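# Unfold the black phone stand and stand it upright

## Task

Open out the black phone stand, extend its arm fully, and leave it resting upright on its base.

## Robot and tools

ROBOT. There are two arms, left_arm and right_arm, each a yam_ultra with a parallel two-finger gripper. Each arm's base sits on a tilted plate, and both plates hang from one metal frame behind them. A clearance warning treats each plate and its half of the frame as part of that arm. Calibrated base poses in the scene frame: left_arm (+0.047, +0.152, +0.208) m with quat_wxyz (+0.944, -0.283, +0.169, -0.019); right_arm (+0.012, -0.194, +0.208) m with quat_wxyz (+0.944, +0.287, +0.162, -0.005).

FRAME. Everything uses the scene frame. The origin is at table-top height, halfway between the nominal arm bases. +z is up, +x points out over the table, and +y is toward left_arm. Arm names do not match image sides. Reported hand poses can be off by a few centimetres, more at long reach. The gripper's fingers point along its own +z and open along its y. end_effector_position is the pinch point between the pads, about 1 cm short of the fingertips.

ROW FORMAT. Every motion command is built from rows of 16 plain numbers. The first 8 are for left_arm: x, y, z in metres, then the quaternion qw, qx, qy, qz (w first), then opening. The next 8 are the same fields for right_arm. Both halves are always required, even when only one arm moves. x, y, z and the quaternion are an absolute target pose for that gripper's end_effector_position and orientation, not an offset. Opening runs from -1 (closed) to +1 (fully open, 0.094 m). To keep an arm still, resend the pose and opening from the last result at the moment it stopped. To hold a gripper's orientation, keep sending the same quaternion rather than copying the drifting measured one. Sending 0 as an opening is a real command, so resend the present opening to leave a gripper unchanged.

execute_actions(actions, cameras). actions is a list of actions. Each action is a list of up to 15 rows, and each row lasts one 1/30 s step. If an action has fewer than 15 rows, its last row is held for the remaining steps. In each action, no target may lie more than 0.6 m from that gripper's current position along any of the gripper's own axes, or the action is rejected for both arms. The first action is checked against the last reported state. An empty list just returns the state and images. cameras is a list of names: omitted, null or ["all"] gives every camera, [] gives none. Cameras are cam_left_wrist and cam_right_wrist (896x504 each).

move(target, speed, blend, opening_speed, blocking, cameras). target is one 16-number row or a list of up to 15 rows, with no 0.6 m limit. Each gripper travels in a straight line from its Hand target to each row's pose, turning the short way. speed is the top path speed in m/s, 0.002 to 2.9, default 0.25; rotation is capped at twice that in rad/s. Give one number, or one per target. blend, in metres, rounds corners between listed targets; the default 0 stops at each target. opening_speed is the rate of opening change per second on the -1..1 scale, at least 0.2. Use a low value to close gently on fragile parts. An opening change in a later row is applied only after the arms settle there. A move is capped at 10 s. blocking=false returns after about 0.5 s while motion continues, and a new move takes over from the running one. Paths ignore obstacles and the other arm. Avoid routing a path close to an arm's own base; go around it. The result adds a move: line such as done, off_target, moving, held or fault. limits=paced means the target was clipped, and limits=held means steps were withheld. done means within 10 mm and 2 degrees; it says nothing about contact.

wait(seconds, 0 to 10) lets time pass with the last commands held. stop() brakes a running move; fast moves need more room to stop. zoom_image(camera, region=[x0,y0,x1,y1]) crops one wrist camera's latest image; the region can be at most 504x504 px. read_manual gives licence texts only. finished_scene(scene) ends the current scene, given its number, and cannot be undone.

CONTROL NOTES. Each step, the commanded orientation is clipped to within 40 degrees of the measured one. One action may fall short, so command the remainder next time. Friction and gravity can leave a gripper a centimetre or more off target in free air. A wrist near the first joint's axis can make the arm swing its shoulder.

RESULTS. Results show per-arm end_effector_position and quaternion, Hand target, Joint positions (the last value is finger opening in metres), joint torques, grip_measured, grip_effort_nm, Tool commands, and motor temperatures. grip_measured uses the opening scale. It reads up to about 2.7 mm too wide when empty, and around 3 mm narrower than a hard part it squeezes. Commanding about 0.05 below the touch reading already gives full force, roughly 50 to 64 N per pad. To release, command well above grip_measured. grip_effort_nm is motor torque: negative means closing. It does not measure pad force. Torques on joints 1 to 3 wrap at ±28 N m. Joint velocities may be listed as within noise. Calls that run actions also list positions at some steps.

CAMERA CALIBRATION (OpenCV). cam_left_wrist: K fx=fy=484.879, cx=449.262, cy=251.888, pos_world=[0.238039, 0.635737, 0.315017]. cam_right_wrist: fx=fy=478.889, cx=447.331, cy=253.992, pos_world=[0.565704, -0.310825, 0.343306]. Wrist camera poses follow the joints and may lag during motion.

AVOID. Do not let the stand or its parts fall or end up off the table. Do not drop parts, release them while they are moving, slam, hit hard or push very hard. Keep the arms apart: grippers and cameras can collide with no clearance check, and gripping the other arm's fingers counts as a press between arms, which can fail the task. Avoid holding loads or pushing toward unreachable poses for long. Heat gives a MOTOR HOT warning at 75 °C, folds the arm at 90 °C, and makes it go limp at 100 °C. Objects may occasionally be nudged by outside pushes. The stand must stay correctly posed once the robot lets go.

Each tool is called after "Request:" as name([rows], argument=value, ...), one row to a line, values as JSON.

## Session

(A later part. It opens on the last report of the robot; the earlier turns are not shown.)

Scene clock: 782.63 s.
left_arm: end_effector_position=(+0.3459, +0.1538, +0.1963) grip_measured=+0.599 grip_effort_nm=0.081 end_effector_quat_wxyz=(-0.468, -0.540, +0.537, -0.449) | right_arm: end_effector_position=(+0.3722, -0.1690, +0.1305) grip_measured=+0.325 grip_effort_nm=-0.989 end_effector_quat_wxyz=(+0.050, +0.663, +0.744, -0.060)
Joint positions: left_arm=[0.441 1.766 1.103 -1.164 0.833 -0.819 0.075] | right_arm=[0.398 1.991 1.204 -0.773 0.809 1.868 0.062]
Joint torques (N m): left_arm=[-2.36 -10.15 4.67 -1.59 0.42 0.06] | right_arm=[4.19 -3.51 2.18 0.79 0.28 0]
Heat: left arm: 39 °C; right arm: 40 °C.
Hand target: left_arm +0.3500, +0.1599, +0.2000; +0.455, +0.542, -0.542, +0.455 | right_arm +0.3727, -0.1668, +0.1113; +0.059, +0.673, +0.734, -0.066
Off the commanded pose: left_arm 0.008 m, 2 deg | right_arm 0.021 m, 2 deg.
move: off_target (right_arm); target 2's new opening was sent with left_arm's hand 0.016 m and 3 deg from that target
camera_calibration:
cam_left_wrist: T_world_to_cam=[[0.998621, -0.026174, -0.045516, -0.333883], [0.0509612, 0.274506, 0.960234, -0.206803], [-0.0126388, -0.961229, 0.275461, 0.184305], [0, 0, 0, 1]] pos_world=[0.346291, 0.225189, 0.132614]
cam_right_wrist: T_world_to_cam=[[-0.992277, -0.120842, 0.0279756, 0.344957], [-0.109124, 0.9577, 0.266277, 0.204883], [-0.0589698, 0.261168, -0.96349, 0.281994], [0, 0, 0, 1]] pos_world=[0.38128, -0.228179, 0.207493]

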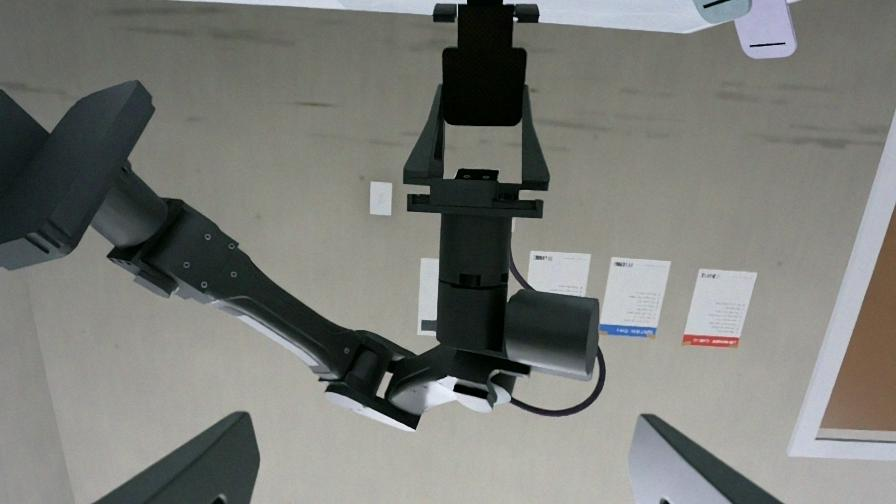

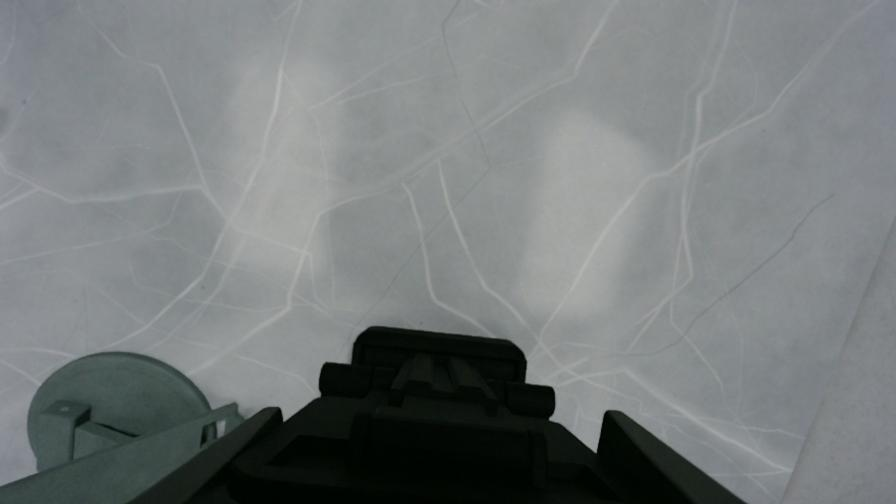

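Request:
move(target=[0.345,0.155,0.197,0.4545,0.5415,-0.5415,0.4545,0.6,0.374,-0.168,0.06,0.06,0.674,0.735,-0.065,-0.2], speed=0.04)

Request:
zoom_image(camera="cam_left_wrist", region=[350, 0, 650, 250])

Scene clock: 787.00 s.
left_arm: end_effector_position=(+0.3432, +0.1516, +0.1947) grip_measured=+0.599 grip_effort_nm=0.081 end_effector_quat_wxyz=(-0.468, -0.539, +0.537, -0.449) | right_arm: end_effector_position=(+0.3840, -0.1774, +0.0768) grip_measured=+0.291 grip_effort_nm=-0.984 end_effector_quat_wxyz=(+0.075, +0.679, +0.728, -0.060)
Joint positions: left_arm=[0.441 1.766 1.089 -1.152 0.832 -0.818 0.075] | right_arm=[0.293 2.083 1.151 -0.485 0.842 1.739 0.061]
Joint torques (N m): left_arm=[-2.55 -10.35 2.89 -1.38 0.43 -0.02] | right_arm=[5.57 -4.45 1.85 0.43 -0.11 -0.09]
Heat: left arm: 39 °C; right arm: 39 °C.
Hand target: left_arm +0.3450, +0.1550, +0.1970; +0.455, +0.541, -0.542, +0.455 | right_arm +0.3733, -0.1686, +0.0611; +0.060, +0.673, +0.734, -0.065
Off the commanded pose: left_arm 0.004 m, 2 deg | right_arm 0.022 m, 2 deg.
move: off_target (right_arm)
camera_calibration:
cam_left_wrist: T_world_to_cam=[[0.998541, -0.027169, -0.0466762, -0.330919], [0.0523585, 0.275048, 0.960004, -0.205], [-0.0132441, -0.961047, 0.276069, 0.182712], [0, 0, 0, 1]] pos_world=[0.343589, 0.222989, 0.130914]
cam_right_wrist: T_world_to_cam=[[-0.996817, -0.0793214, -0.00796382, 0.369035], [-0.0790121, 0.969736, 0.231018, 0.221801], [-0.0106018, 0.230912, -0.972917, 0.209957], [0, 0, 0, 1]] pos_world=[0.387611, -0.234297, 0.15597]

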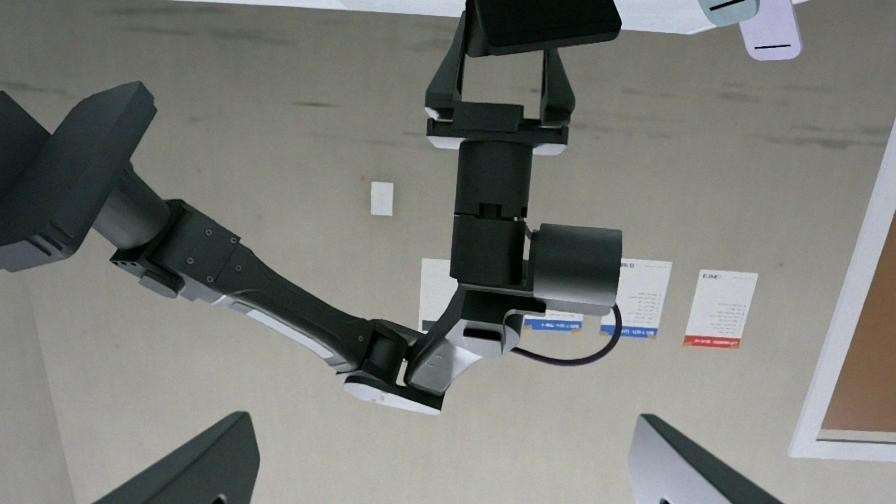

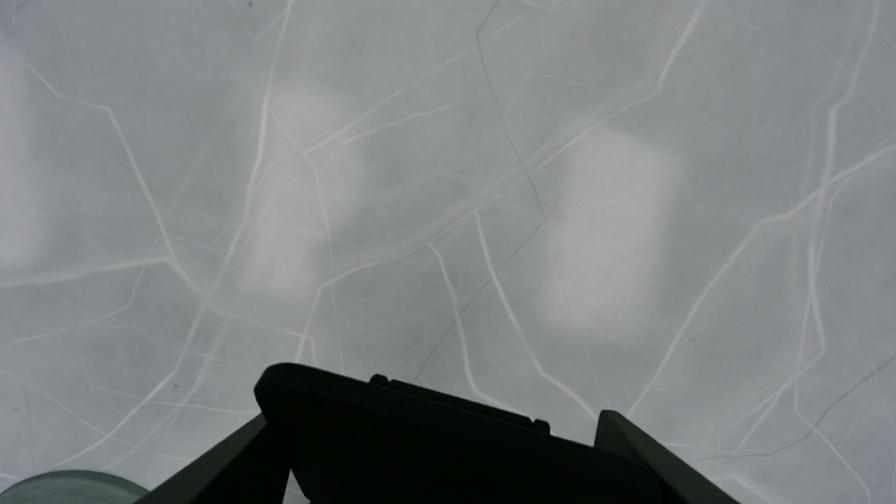

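Scaled by 1.680.

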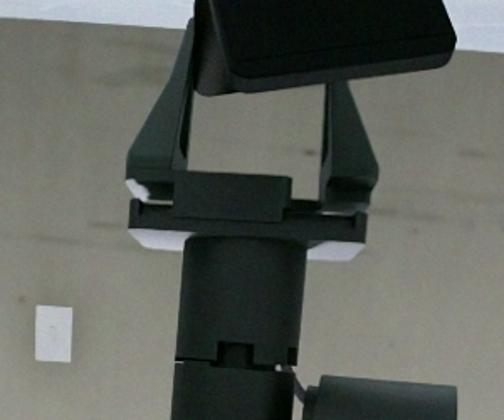

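Request:
move(target=[0.38,0.14,0.22,0.40,0.583,-0.583,0.40,0.6,0.378,-0.172,0.20,0.06,0.674,0.735,-0.065,-0.2], speed=0.15)

Request:
zoom_image(camera="cam_left_wrist", region=[300, 0, 700, 300])

Scene clock: 793.10 s.
left_arm: end_effector_position=(+0.3701, +0.1378, +0.2104) grip_measured=+0.599 grip_effort_nm=0.076 end_effector_quat_wxyz=(-0.419, -0.587, +0.575, -0.387) | right_arm: end_effector_position=(+0.3731, -0.1717, +0.1871) grip_measured=+0.289 grip_effort_nm=-0.989 end_effector_quat_wxyz=(+0.054, +0.666, +0.740, -0.078)
Joint positions: left_arm=[0.263 1.622 1.089 -0.983 0.68 -1.187 0.075] | right_arm=[0.501 1.968 1.357 -1.106 0.822 2.06 0.061]
Joint torques (N m): left_arm=[-5 -10.04 6.86 -0.81 0.52 -0.1] | right_arm=[7.98 -8.77 4.94 -0.33 0.12 0.19]
Heat: left arm: 39 °C; right arm: 39 °C.
Hand target: left_arm +0.3798, +0.1400, +0.2201; +0.400, +0.583, -0.583, +0.400 | right_arm +0.3779, -0.1720, +0.1997; +0.060, +0.673, +0.734, -0.065
Off the commanded pose: left_arm 0.014 m, 3 deg | right_arm 0.014 m, 2 deg.
move: off_target (left_arm, right_arm)
camera_calibration:
cam_left_wrist: T_world_to_cam=[[0.997199, -0.0190716, -0.0723266, -0.352715], [0.0736389, 0.0806895, 0.994015, -0.205947], [-0.0131214, -0.996557, 0.0818679, 0.211151], [0, 0, 0, 1]] pos_world=[0.369663, 0.220315, 0.161918]
cam_right_wrist: T_world_to_cam=[[-0.992761, -0.109267, 0.0498697, 0.342067], [-0.0945802, 0.967102, 0.236152, 0.194318], [-0.0740328, 0.229726, -0.970436, 0.3388], [0, 0, 0, 1]] pos_world=[0.383052, -0.22838, 0.265836]

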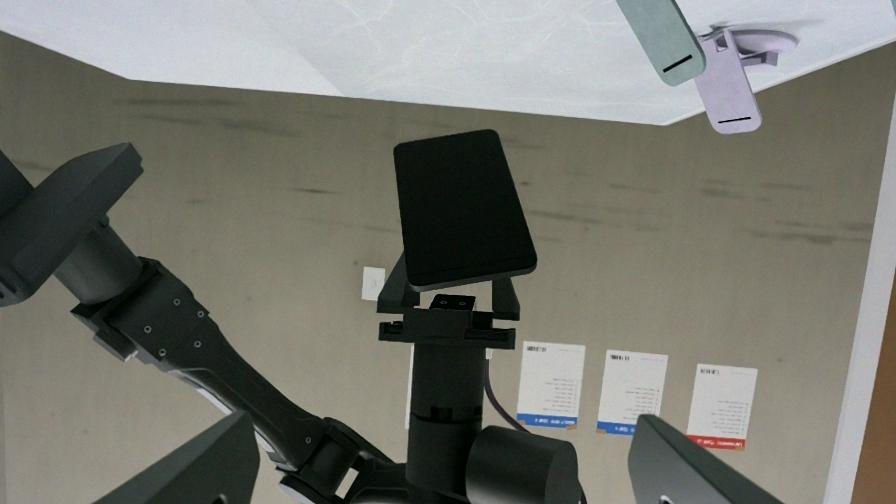

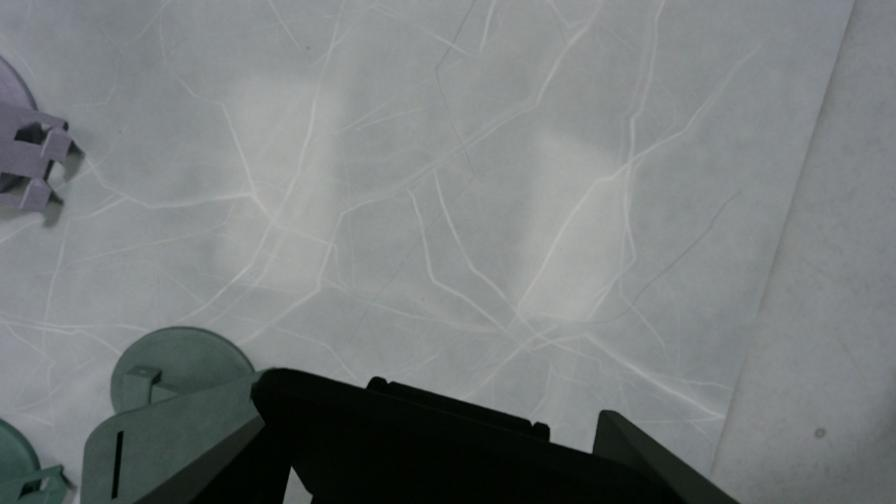

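Scaled by 1.260.

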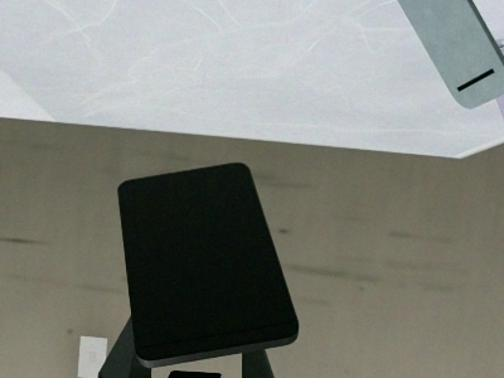

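Request:
move([
  [0.381,0.05,0.29,0.242,0.664,-0.664,0.242,0.85,0.378,-0.172,0.20,0.06,0.674,0.735,-0.065,-0.2],
  [0.381,-0.003,0.245,0.242,0.664,-0.664,0.242,0.85,0.378,-0.172,0.20,0.06,0.674,0.735,-0.065,-0.2],
], speed=0.15)

Request:
zoom_image(camera="cam_left_wrist", region=[200, 0, 704, 504])

Scene clock: 805.63 s.
left_arm: end_effector_position=(+0.3881, +0.0040, +0.2458) grip_measured=+0.849 grip_effort_nm=0.076 end_effector_quat_wxyz=(+0.241, +0.670, -0.656, +0.248) | right_arm: end_effector_position=(+0.3728, -0.1717, +0.1871) grip_measured=+0.289 grip_effort_nm=-0.974 end_effector_quat_wxyz=(+0.054, +0.666, +0.740, -0.079)
Joint positions: left_arm=[-0.486 1.653 1.066 -0.616 -0.036 -1.984 0.087] | right_arm=[0.501 1.968 1.357 -1.108 0.821 2.061 0.061]
Joint torques (N m): left_arm=[-7.25 -4.67 6.71 0.47 0.27 -0.11] | right_arm=[7.88 -8.73 4.92 -0.35 0.11 0.16]
Heat: left arm: 41 °C; right arm: 42 °C.
Hand target: left_arm +0.3810, -0.0028, +0.2451; +0.242, +0.664, -0.664, +0.242 | right_arm +0.3778, -0.1720, +0.1997; +0.060, +0.673, +0.734, -0.065
Off the commanded pose: left_arm 0.010 m, 1 deg | right_arm 0.014 m, 2 deg.
move: off_target (right_arm)
camera_calibration:
cam_left_wrist: T_world_to_cam=[[0.999347, 0.0277987, -0.0230816, -0.383719], [0.0324797, -0.411267, 0.910936, -0.193376], [0.0158302, -0.911091, -0.411901, 0.184941], [0, 0, 0, 1]] pos_world=[0.386822, 0.0996357, 0.243474]
cam_right_wrist: T_world_to_cam=[[-0.99272, -0.109055, 0.0511371, 0.341459], [-0.0940653, 0.967103, 0.236355, 0.194137], [-0.0752304, 0.229824, -0.97032, 0.339251], [0, 0, 0, 1]] pos_world=[0.382756, -0.228481, 0.265835]

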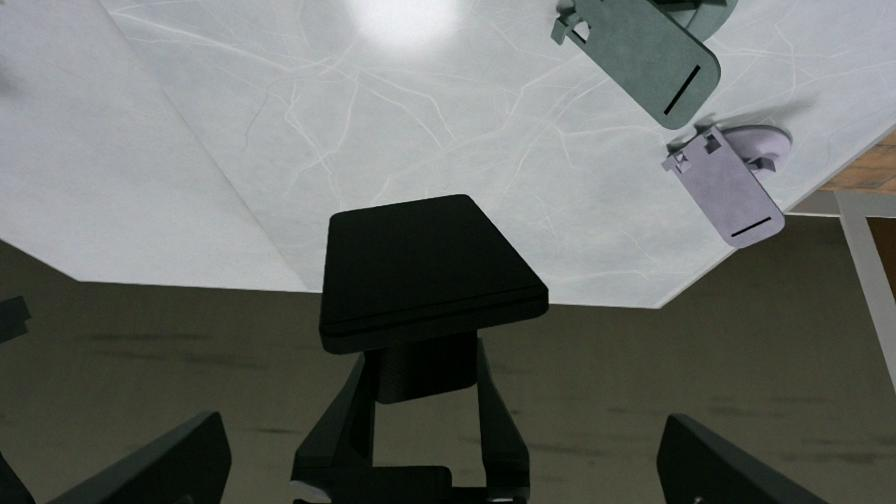

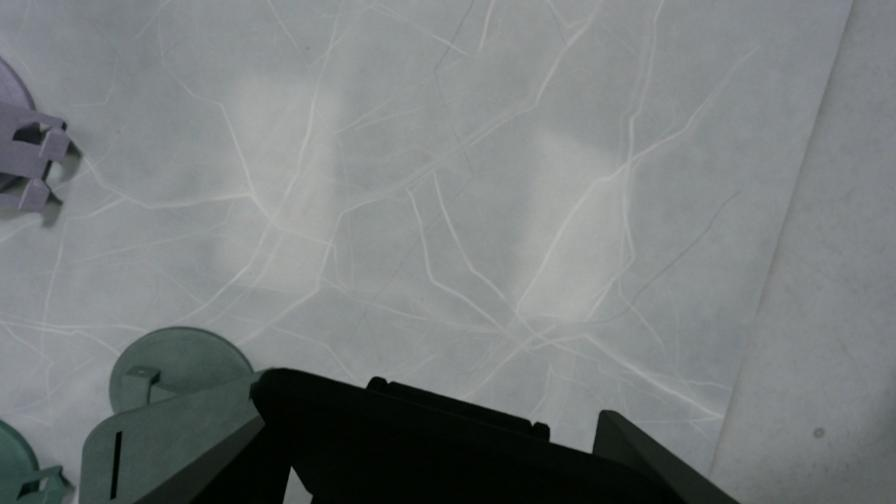

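Scaled by 1.000.

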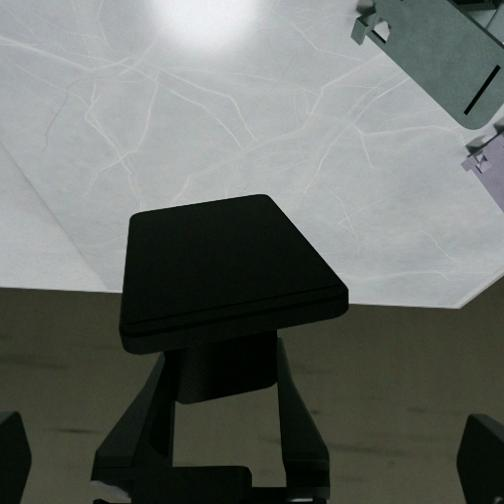

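Request:
move([
  [0.381,-0.063,0.182,0.242,0.664,-0.664,0.242,0.85,0.378,-0.172,0.20,0.06,0.674,0.735,-0.065,-0.2],
  [0.381,-0.063,0.182,0.242,0.664,-0.664,0.242,0.1,0.378,-0.172,0.20,0.06,0.674,0.735,-0.065,-0.2],
], speed=0.1, opening_speed=0.6)

Scene clock: 812.10 s.
left_arm: end_effector_position=(+0.3836, -0.0520, +0.1815) grip_measured=+0.499 grip_effort_nm=-1.013 end_effector_quat_wxyz=(+0.244, +0.666, -0.664, +0.237) | right_arm: end_effector_position=(+0.3747, -0.1731, +0.1884) grip_measured=+0.288 grip_effort_nm=-0.984 end_effector_quat_wxyz=(+0.058, +0.667, +0.738, -0.079)
Joint positions: left_arm=[-0.487 1.914 1.036 -0.354 -0.039 -1.976 0.07] | right_arm=[0.501 1.968 1.363 -1.112 0.828 2.064 0.061]
Joint torques (N m): left_arm=[-8.31 -5.57 5.87 0.79 0.28 -0.24] | right_arm=[7.8 -8.79 4.56 -0.33 0 0.11]
Heat: left arm: 39 °C; right arm: 42 °C.
Hand target: left_arm +0.3809, -0.0626, +0.1822; +0.242, +0.664, -0.664, +0.242 | right_arm +0.3779, -0.1720, +0.1997; +0.060, +0.673, +0.734, -0.065
Off the commanded pose: left_arm 0.011 m, 1 deg | right_arm 0.012 m, 2 deg.
move: off_target (left_arm, right_arm); target 2's new opening was sent with left_arm's hand 0.012 m and 1 deg from that target
camera_calibration:
cam_left_wrist: T_world_to_cam=[[0.99934, 0.00422211, -0.0360907, -0.378032], [0.0344766, -0.423891, 0.905057, -0.158008], [-0.0114773, -0.905703, -0.423757, 0.120388], [0, 0, 0, 1]] pos_world=[0.384611, 0.0436536, 0.180378]
cam_right_wrist: T_world_to_cam=[[-0.993397, -0.105096, 0.0460057, 0.345099], [-0.0917837, 0.96864, 0.230895, 0.195674], [-0.068829, 0.225148, -0.971891, 0.337989], [0, 0, 0, 1]] pos_world=[0.384044, -0.229367, 0.267432]

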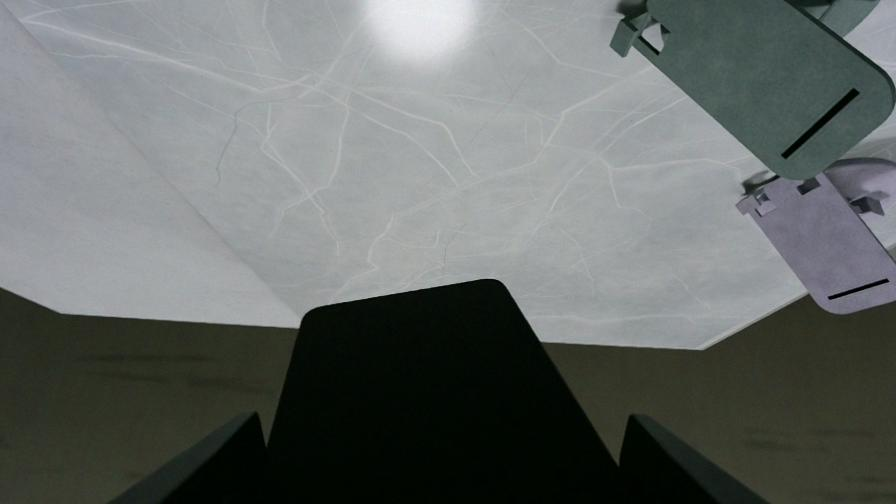

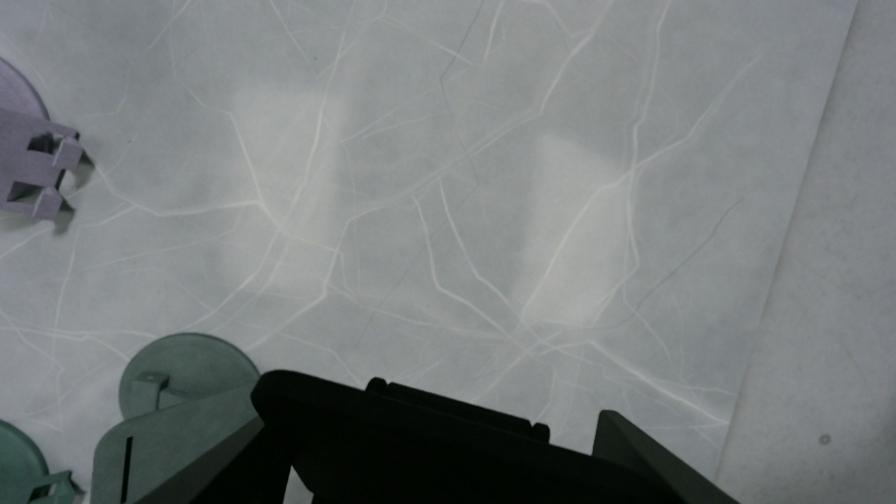

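Request:
move([
  [0.381,-0.063,0.182,0.242,0.664,-0.664,0.242,0.1,0.376,-0.173,0.190,0.06,0.674,0.735,-0.065,0.8],
  [0.381,-0.063,0.182,0.242,0.664,-0.664,0.242,0.1,0.376,-0.19,0.27,0,0.676,0.737,0,0.8],
  [0.381,-0.063,0.182,0.242,0.664,-0.664,0.242,0.1,0.40,-0.27,0.25,-0.26,0.59,0.69,0.31,0.8],
], speed=0.13)

Request:
zoom_image(camera="cam_right_wrist", region=[200, 0, 704, 504])

Scene clock: 821.43 s.
left_arm: end_effector_position=(+0.3919, -0.0537, +0.1828) grip_measured=+0.101 grip_effort_nm=-0.051 end_effector_quat_wxyz=(+0.237, +0.673, -0.655, +0.249) | right_arm: end_effector_position=(+0.3998, -0.2755, +0.2546) grip_measured=+0.797 grip_effort_nm=0.188 end_effector_quat_wxyz=(-0.243, +0.601, +0.695, +0.312)
Joint positions: left_arm=[-0.487 1.914 1.035 -0.318 -0.046 -1.987 0.052] | right_arm=[-0.158 1.602 1.552 -1.24 -0.287 1.157 0.084]
Joint torques (N m): left_arm=[-8.25 -5.55 5.97 0.45 0.32 -0.09] | right_arm=[3.45 -5.65 5.49 -0.47 -0.67 -0.13]
Heat: left arm: 38 °C; right arm: 42 °C.
Hand target: left_arm +0.3811, -0.0625, +0.1820; +0.242, +0.664, -0.664, +0.242 | right_arm +0.3999, -0.2701, +0.2501; -0.261, +0.594, +0.694, +0.312
Off the commanded pose: left_arm 0.014 m, 2 deg | right_arm 0.007 m, 2 deg.
move: off_target (left_arm)
camera_calibration:
cam_left_wrist: T_world_to_cam=[[0.999203, 0.0357767, -0.0177096, -0.387811], [0.0310122, -0.416335, 0.908682, -0.159076], [0.0251366, -0.908507, -0.417112, 0.103793], [0, 0, 0, 1]] pos_world=[0.389826, 0.0419422, 0.180975]
cam_right_wrist: T_world_to_cam=[[-0.984931, -0.0940679, -0.145125, 0.40452], [-0.168133, 0.324239, 0.930914, -0.0433697], [-0.0405137, 0.941286, -0.335169, 0.450969], [0, 0, 0, 1]] pos_world=[0.409403, -0.372377, 0.250231]

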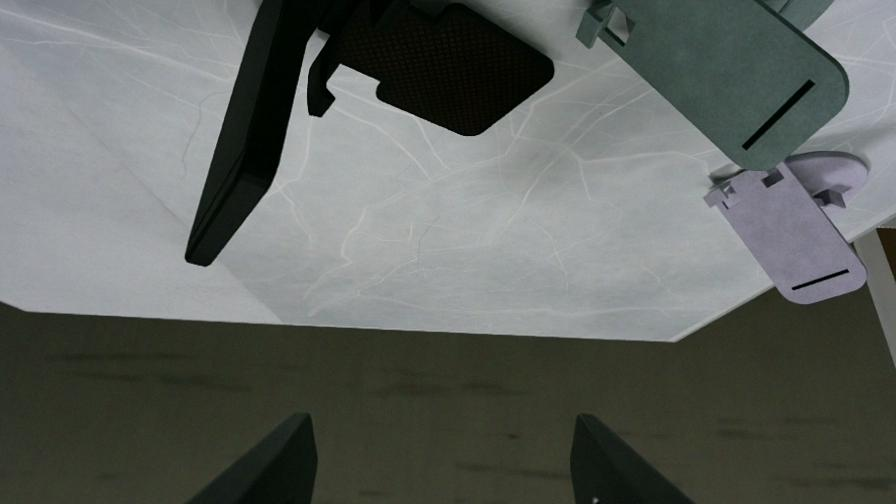

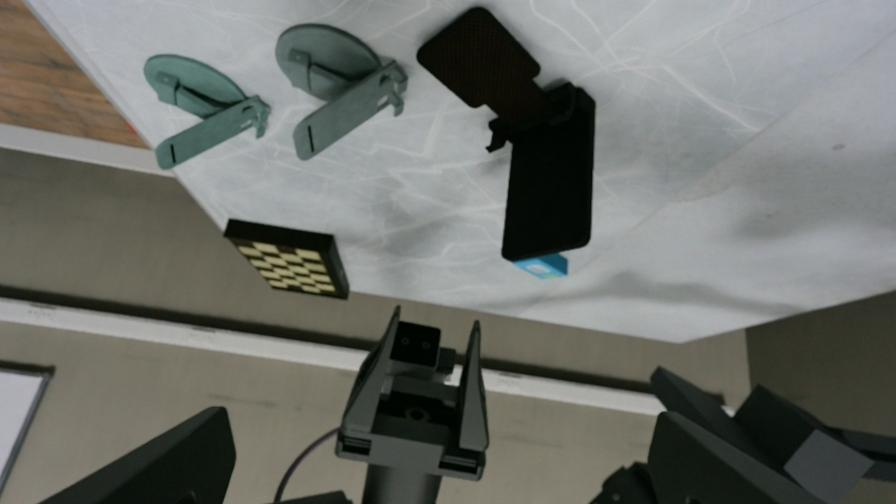

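Scaled by 1.000.

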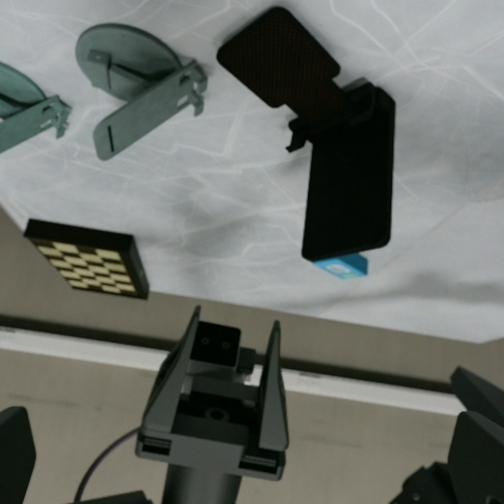

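Request:
move([
  [0.381,0.08,0.28,0.242,0.664,-0.664,0.242,0.5,0.40,-0.20,0.30,0,0.676,0.737,0,0.8],
], speed=0.15)

Request:
zoom_image(camera="cam_right_wrist", region=[240, 100, 640, 504])

Request:
zoom_image(camera="cam_left_wrist", region=[240, 100, 640, 504])

Scene clock: 827.27 s.
left_arm: end_effector_position=(+0.3764, +0.0739, +0.2720) grip_measured=+0.499 grip_effort_nm=0.081 end_effector_quat_wxyz=(+0.243, +0.663, -0.669, +0.232) | right_arm: end_effector_position=(+0.3997, -0.2032, +0.3007) grip_measured=+0.797 grip_effort_nm=0.183 end_effector_quat_wxyz=(-0.009, +0.682, +0.731, +0.013)
Joint positions: left_arm=[-0.39 1.467 1.113 -0.887 -0.012 -1.875 0.07] | right_arm=[0.548 1.805 1.695 -1.459 0.645 2.031 0.084]
Joint torques (N m): left_arm=[-3.21 -6.48 9.29 0.08 0.48 0.02] | right_arm=[6.98 -3.96 5.23 -0.19 0.23 0.11]
Heat: left arm: 39 °C; right arm: 42 °C.
Hand target: left_arm +0.3809, +0.0799, +0.2799; +0.242, +0.664, -0.664, +0.242 | right_arm +0.4001, -0.2000, +0.3001; +0.000, +0.676, +0.737, +0.001
Off the commanded pose: left_arm 0.011 m, 1 deg | right_arm 0.003 m, 2 deg.
move: off_target (left_arm)
camera_calibration:
cam_left_wrist: T_world_to_cam=[[0.999299, -0.00781948, -0.0366002, -0.367079], [0.0296342, -0.431976, 0.901398, -0.182864], [-0.0228589, -0.901851, -0.431442, 0.278791], [0, 0, 0, 1]] pos_world=[0.378614, 0.169565, 0.27168]
cam_right_wrist: T_world_to_cam=[[-0.996839, -0.0794313, -0.0016637, 0.382491], [-0.072048, 0.894959, 0.440293, 0.115384], [-0.0334841, 0.439021, -0.897853, 0.46272], [0, 0, 0, 1]] pos_world=[0.405089, -0.276026, 0.365287]

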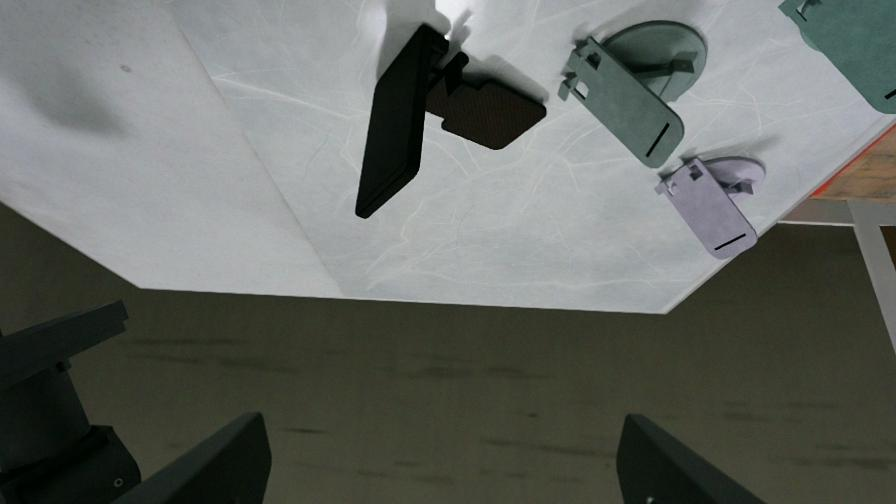

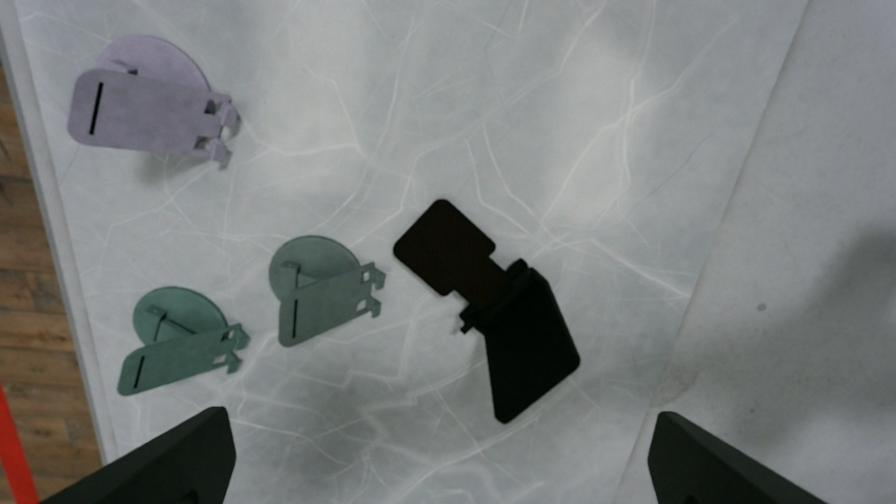

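Scaled by 1.248.

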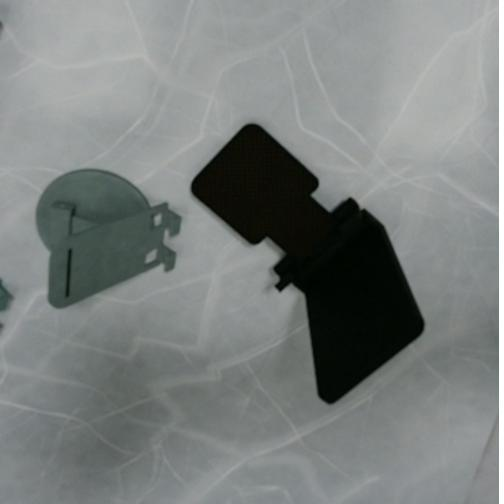

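Scaled by 1.248.

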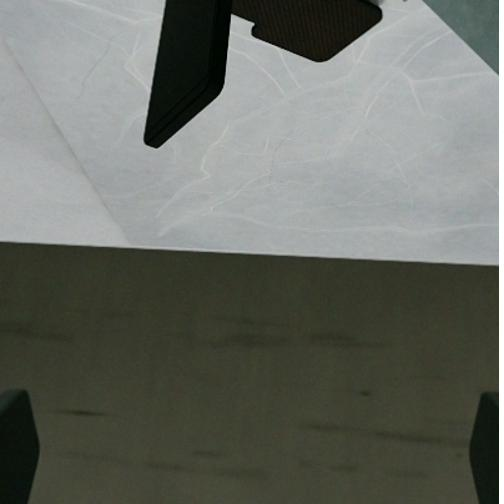

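Request:
move([
  [0.30,0.05,0.28,-0.0615,0.414,-0.898,0.134,0.5,0.40,-0.13,0.20,0,0.346,0.938,0,0.9],
], speed=0.15)

Request:
zoom_image(camera="cam_right_wrist", region=[200, 0, 704, 504])

Request:
zoom_image(camera="cam_left_wrist", region=[200, 0, 704, 504])

Scene clock: 857.17 s.
left_arm: end_effector_position=(+0.3060, +0.0476, +0.2831) grip_measured=+0.499 grip_effort_nm=0.081 end_effector_quat_wxyz=(+0.051, -0.428, +0.890, -0.147) | right_arm: end_effector_position=(+0.4020, -0.1318, +0.2117) grip_measured=+0.897 grip_effort_nm=0.193 end_effector_quat_wxyz=(-0.002, +0.354, +0.935, +0.016)
Joint positions: left_arm=[-0.964 1.506 0.935 -0.949 -0.659 -1.776 0.07] | right_arm=[0.526 1.967 1.477 -1.06 0.647 1.225 0.089]
Joint torques (N m): left_arm=[-5.37 -1.76 6.86 0.31 -0.3 -0.12] | right_arm=[6.11 -4.98 3.26 0.29 0.2 -0.13]
Heat: left arm: 38 °C; right arm: 39 °C.
Hand target: left_arm +0.3003, +0.0501, +0.2801; +0.062, -0.414, +0.898, -0.134 | right_arm +0.3997, -0.1302, +0.2003; +0.000, +0.346, +0.938, +0.000
Off the commanded pose: left_arm 0.007 m, 3 deg | right_arm 0.012 m, 2 deg.
move: off_target (left_arm, right_arm)
camera_calibration:
cam_left_wrist: T_world_to_cam=[[0.762766, -0.577683, 0.290638, -0.289698], [-0.642287, -0.624498, 0.444375, 0.14201], [-0.0752053, -0.525627, -0.847384, 0.374223], [0, 0, 0, 1]] pos_world=[0.340326, 0.118033, 0.338202]
cam_right_wrist: T_world_to_cam=[[-0.655507, -0.754821, -0.0235793, 0.168785], [-0.689872, 0.585817, 0.425319, 0.301659], [-0.307226, 0.295066, -0.904736, 0.444009], [0, 0, 0, 1]] pos_world=[0.455157, -0.180326, 0.27739]

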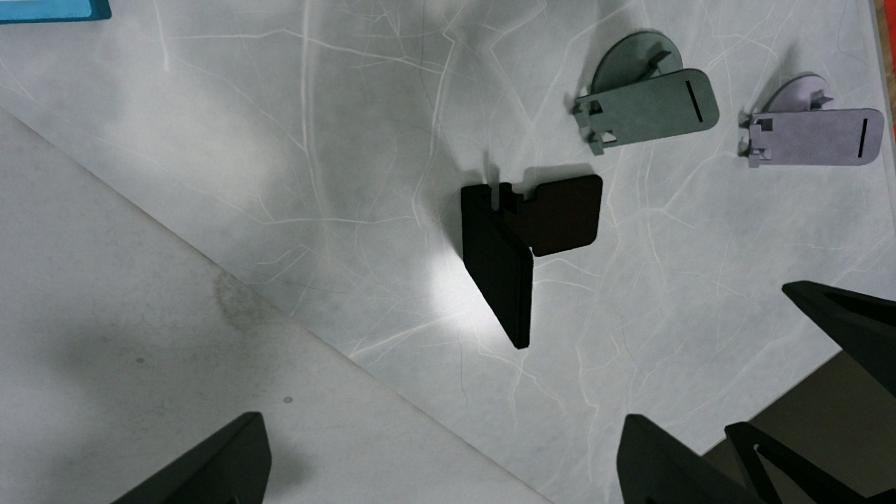

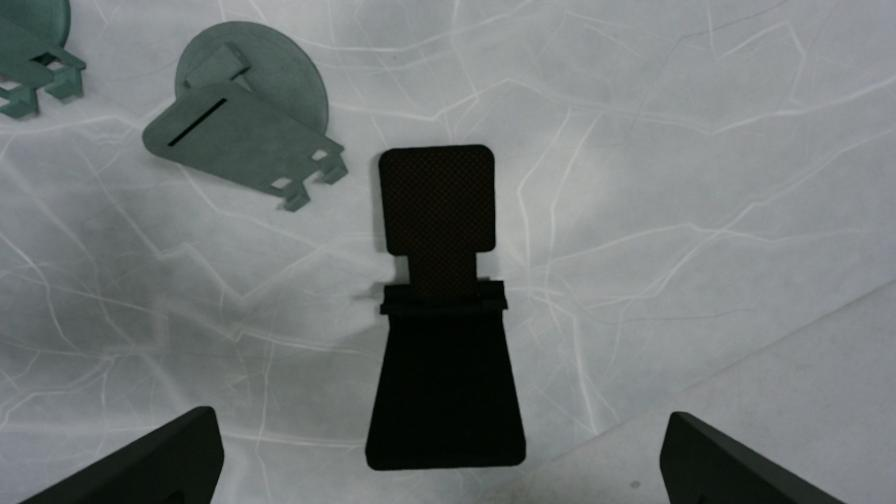

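Scaled by 1.000.

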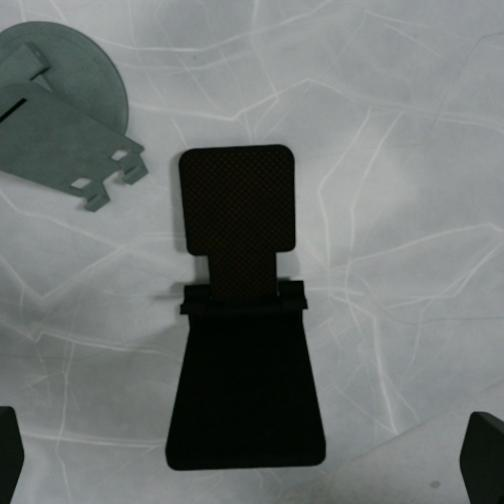

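Scaled by 1.000.

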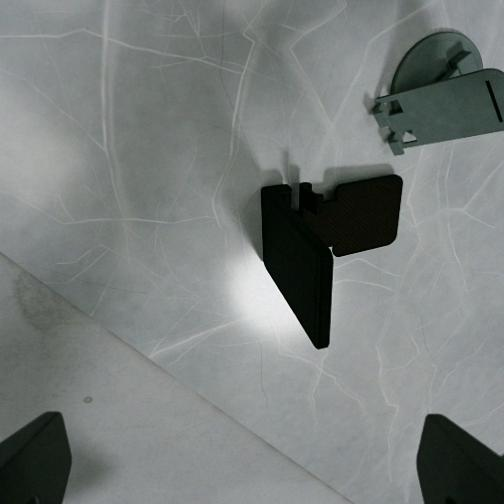

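Request:
move([
  [0.326,-0.062,0.165,-0.0615,0.414,-0.898,0.134,0.3,0.415,-0.142,0.20,0,0.346,0.938,0,0.9],
  [0.337,-0.072,0.110,-0.0615,0.414,-0.898,0.134,0.3,0.415,-0.142,0.20,0,0.346,0.938,0,0.9],
  [0.337,-0.072,0.110,-0.0615,0.414,-0.898,0.134,-0.95,0.415,-0.142,0.20,0,0.346,0.938,0,0.9],
], speed=0.12, opening_speed=0.8)

Request:
zoom_image(camera="cam_right_wrist", region=[200, 0, 704, 504])

Scene clock: 870.20 s.
left_arm: end_effector_position=(+0.3357, -0.0710, +0.1149) grip_measured=-0.848 grip_effort_nm=-1.004 end_effector_quat_wxyz=(+0.061, -0.415, +0.897, -0.139) | right_arm: end_effector_position=(+0.4133, -0.1436, +0.2089) grip_measured=+0.897 grip_effort_nm=0.193 end_effector_quat_wxyz=(-0.001, +0.354, +0.935, +0.016)
Joint positions: left_arm=[-0.743 2.21 0.922 -0.075 -0.652 -1.475 0.007] | right_arm=[0.488 1.967 1.507 -1.058 0.648 1.176 0.089]
Joint torques (N m): left_arm=[-5.48 -5.57 7.01 0.51 -0.01 0.07] | right_arm=[6.05 -4.64 5.08 0.05 0.24 -0.15]
Heat: left arm: 36 °C; right arm: 39 °C.
Hand target: left_arm +0.3369, -0.0719, +0.1100; +0.061, -0.414, +0.898, -0.134 | right_arm +0.4147, -0.1421, +0.2001; +0.000, +0.346, +0.938, +0.000
Off the commanded pose: left_arm 0.005 m, 1 deg | right_arm 0.009 m, 2 deg.
move: done
camera_calibration:
cam_left_wrist: T_world_to_cam=[[0.744978, -0.603406, 0.284444, -0.327083], [-0.662768, -0.621047, 0.418376, 0.17185], [-0.0757977, -0.500201, -0.862585, 0.175276], [0, 0, 0, 1]] pos_world=[0.370852, -0.00296296, 0.172329]
cam_right_wrist: T_world_to_cam=[[-0.654957, -0.755262, -0.0246927, 0.167195], [-0.69146, 0.585807, 0.422745, 0.318783], [-0.304818, 0.293954, -0.905912, 0.447531], [0, 0, 0, 1]] pos_world=[0.466347, -0.192023, 0.274789]

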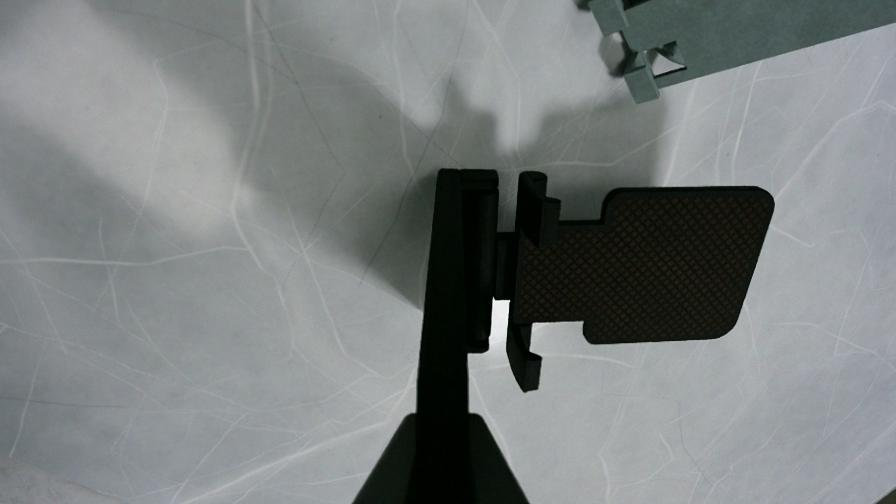

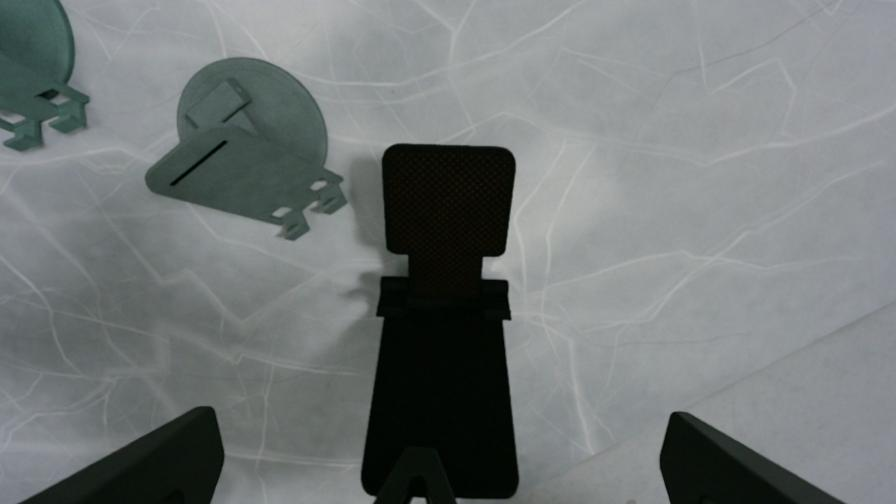

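Scaled by 1.000.

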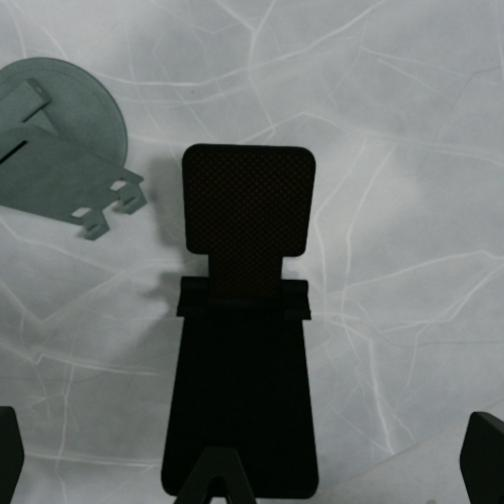

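Request:
move([
  [0.337,-0.072,0.110,-0.0615,0.414,-0.898,0.134,-0.95,0.384,-0.110,0.10,-0.053,0.338,0.928,0.147,0.95],
  [0.337,-0.072,0.110,-0.0615,0.414,-0.898,0.134,-0.95,0.364,-0.094,0.022,-0.053,0.338,0.928,0.147,0.95],
], speed=0.1)

Request:
zoom_image(camera="cam_left_wrist", region=[300, 50, 804, 504])

Scene clock: 877.73 s.
left_arm: end_effector_position=(+0.3357, -0.0710, +0.1149) grip_measured=-0.848 grip_effort_nm=-1.013 end_effector_quat_wxyz=(+0.061, -0.415, +0.897, -0.139) | right_arm: end_effector_position=(+0.3708, -0.1001, +0.0310) grip_measured=+0.947 grip_effort_nm=0.183 end_effector_quat_wxyz=(-0.045, +0.344, +0.926, +0.146)
Joint positions: left_arm=[-0.743 2.21 0.922 -0.075 -0.652 -1.475 0.007] | right_arm=[0.188 2.151 1.048 -0.168 0.326 0.785 0.091]
Joint torques (N m): left_arm=[-5.52 -5.49 7.08 0.53 0.02 0.06] | right_arm=[5.72 -5.44 1.74 0.4 -0.34 -0.15]
Heat: left arm: 36 °C; right arm: 39 °C.
Hand target: left_arm +0.3369, -0.0719, +0.1100; +0.061, -0.414, +0.898, -0.134 | right_arm +0.3638, -0.0943, +0.0225; -0.053, +0.338, +0.928, +0.147
Off the commanded pose: left_arm 0.005 m, 1 deg | right_arm 0.013 m, 1 deg.
move: off_target (right_arm)
camera_calibration:
cam_left_wrist: T_world_to_cam=[[0.744978, -0.603406, 0.284444, -0.327083], [-0.662768, -0.621047, 0.418376, 0.17185], [-0.0757977, -0.500201, -0.862585, 0.175276], [0, 0, 0, 1]] pos_world=[0.370852, -0.00296296, 0.172329]
cam_right_wrist: T_world_to_cam=[[-0.644237, -0.727648, -0.235556, 0.173137], [-0.70249, 0.441179, 0.558452, 0.324471], [-0.302435, 0.525251, -0.79539, 0.279505], [0, 0, 0, 1]] pos_world=[0.424011, -0.163977, 0.0818977]

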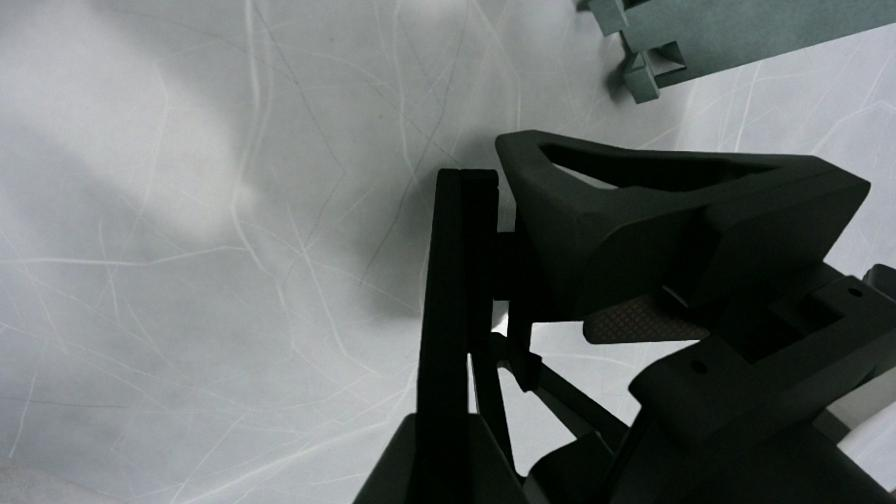

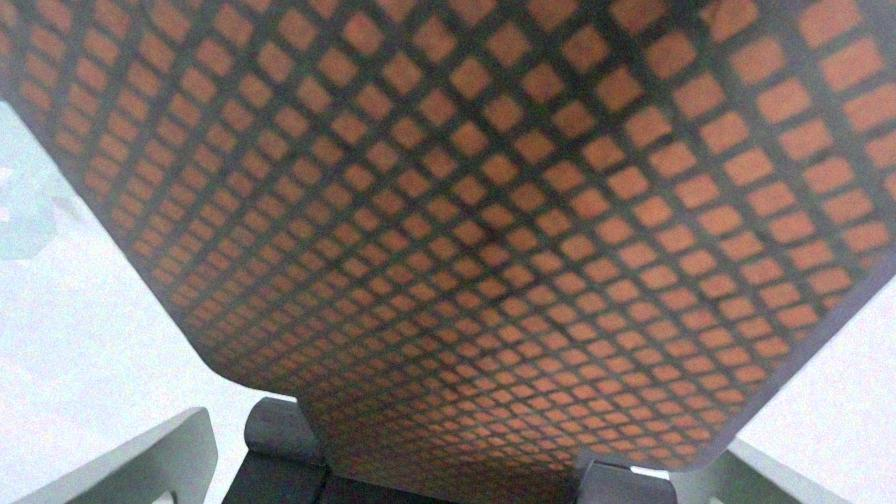

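Scaled by 1.000.

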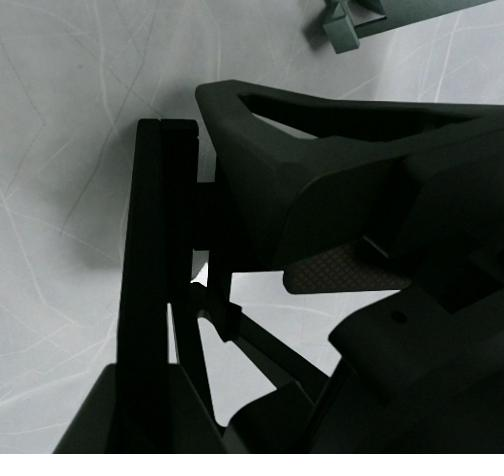

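Request:
move([
  [0.337,-0.072,0.100,-0.0615,0.414,-0.898,0.134,-0.95,0.362,-0.092,0.012,-0.053,0.338,0.928,0.147,0.95],
  [0.337,-0.072,0.100,-0.0615,0.414,-0.898,0.134,-0.95,0.362,-0.092,0.012,-0.053,0.338,0.928,0.147,0.1],
], speed=0.06, opening_speed=0.6)

Scene clock: 882.30 s.
left_arm: end_effector_position=(+0.3387, -0.0731, +0.1122) grip_measured=-0.848 grip_effort_nm=-1.013 end_effector_quat_wxyz=(+0.063, -0.414, +0.897, -0.144) | right_arm: end_effector_position=(+0.3694, -0.1003, +0.0265) grip_measured=+0.497 grip_effort_nm=-0.984 end_effector_quat_wxyz=(-0.045, +0.340, +0.928, +0.143)
Joint positions: left_arm=[-0.735 2.219 0.922 -0.046 -0.648 -1.454 0.007] | right_arm=[0.182 2.163 1.047 -0.156 0.328 0.772 0.07]
Joint torques (N m): left_arm=[-4.68 -4.63 6.02 0.73 -0.03 0.09] | right_arm=[5.61 -4.21 1.36 0.62 -0.4 -0.12]
Heat: left arm: 36 °C; right arm: 39 °C.
Hand target: left_arm +0.3367, -0.0718, +0.1005; +0.061, -0.414, +0.898, -0.134 | right_arm +0.3614, -0.0925, +0.0130; -0.053, +0.338, +0.928, +0.147
Off the commanded pose: left_arm 0.012 m, 1 deg | right_arm 0.018 m, 1 deg.
move: off_target (left_arm, right_arm); target 2's new opening was sent with right_arm's hand 0.021 m and 2 deg from that target
camera_calibration:
cam_left_wrist: T_world_to_cam=[[0.740586, -0.603644, 0.295206, -0.329551], [-0.668309, -0.615932, 0.417122, 0.176042], [-0.0699667, -0.506204, -0.859571, 0.16936], [0, 0, 0, 1]] pos_world=[0.373561, -0.0047709, 0.169431]
cam_right_wrist: T_world_to_cam=[[-0.638019, -0.734062, -0.23256, 0.167933], [-0.706205, 0.437434, 0.55671, 0.327153], [-0.306931, 0.519427, -0.797489, 0.276709], [0, 0, 0, 1]] pos_world=[0.423112, -0.163565, 0.077598]

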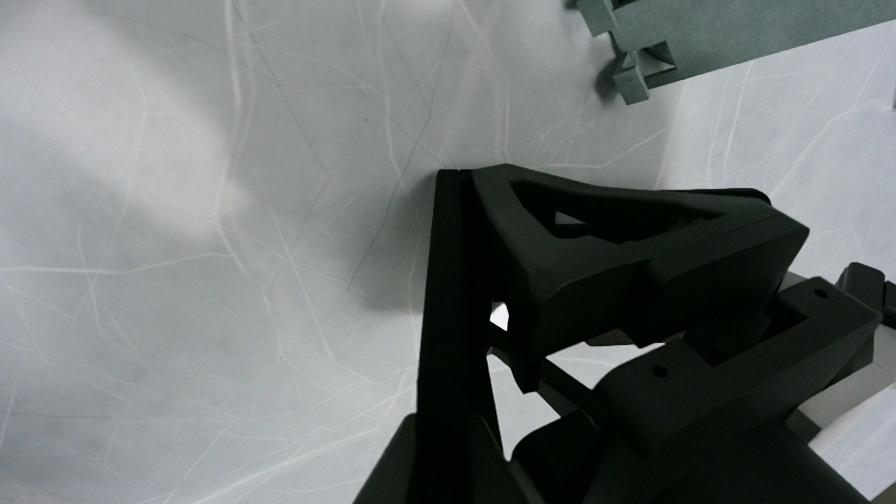

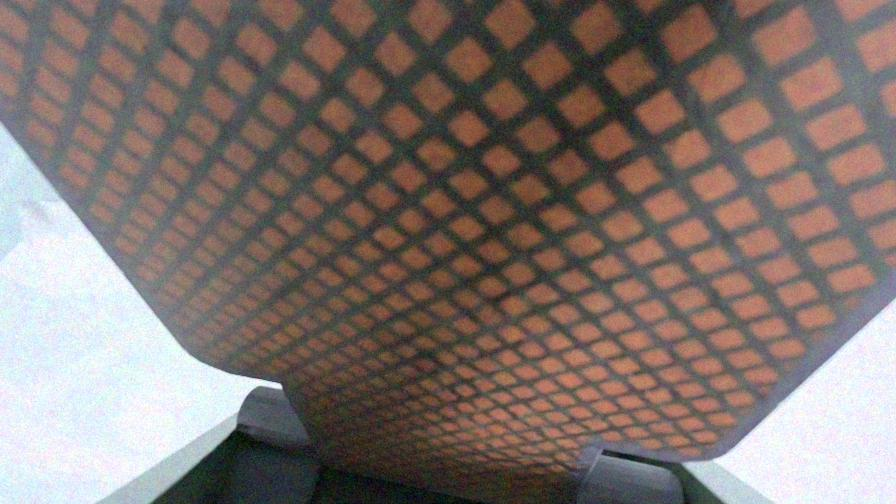

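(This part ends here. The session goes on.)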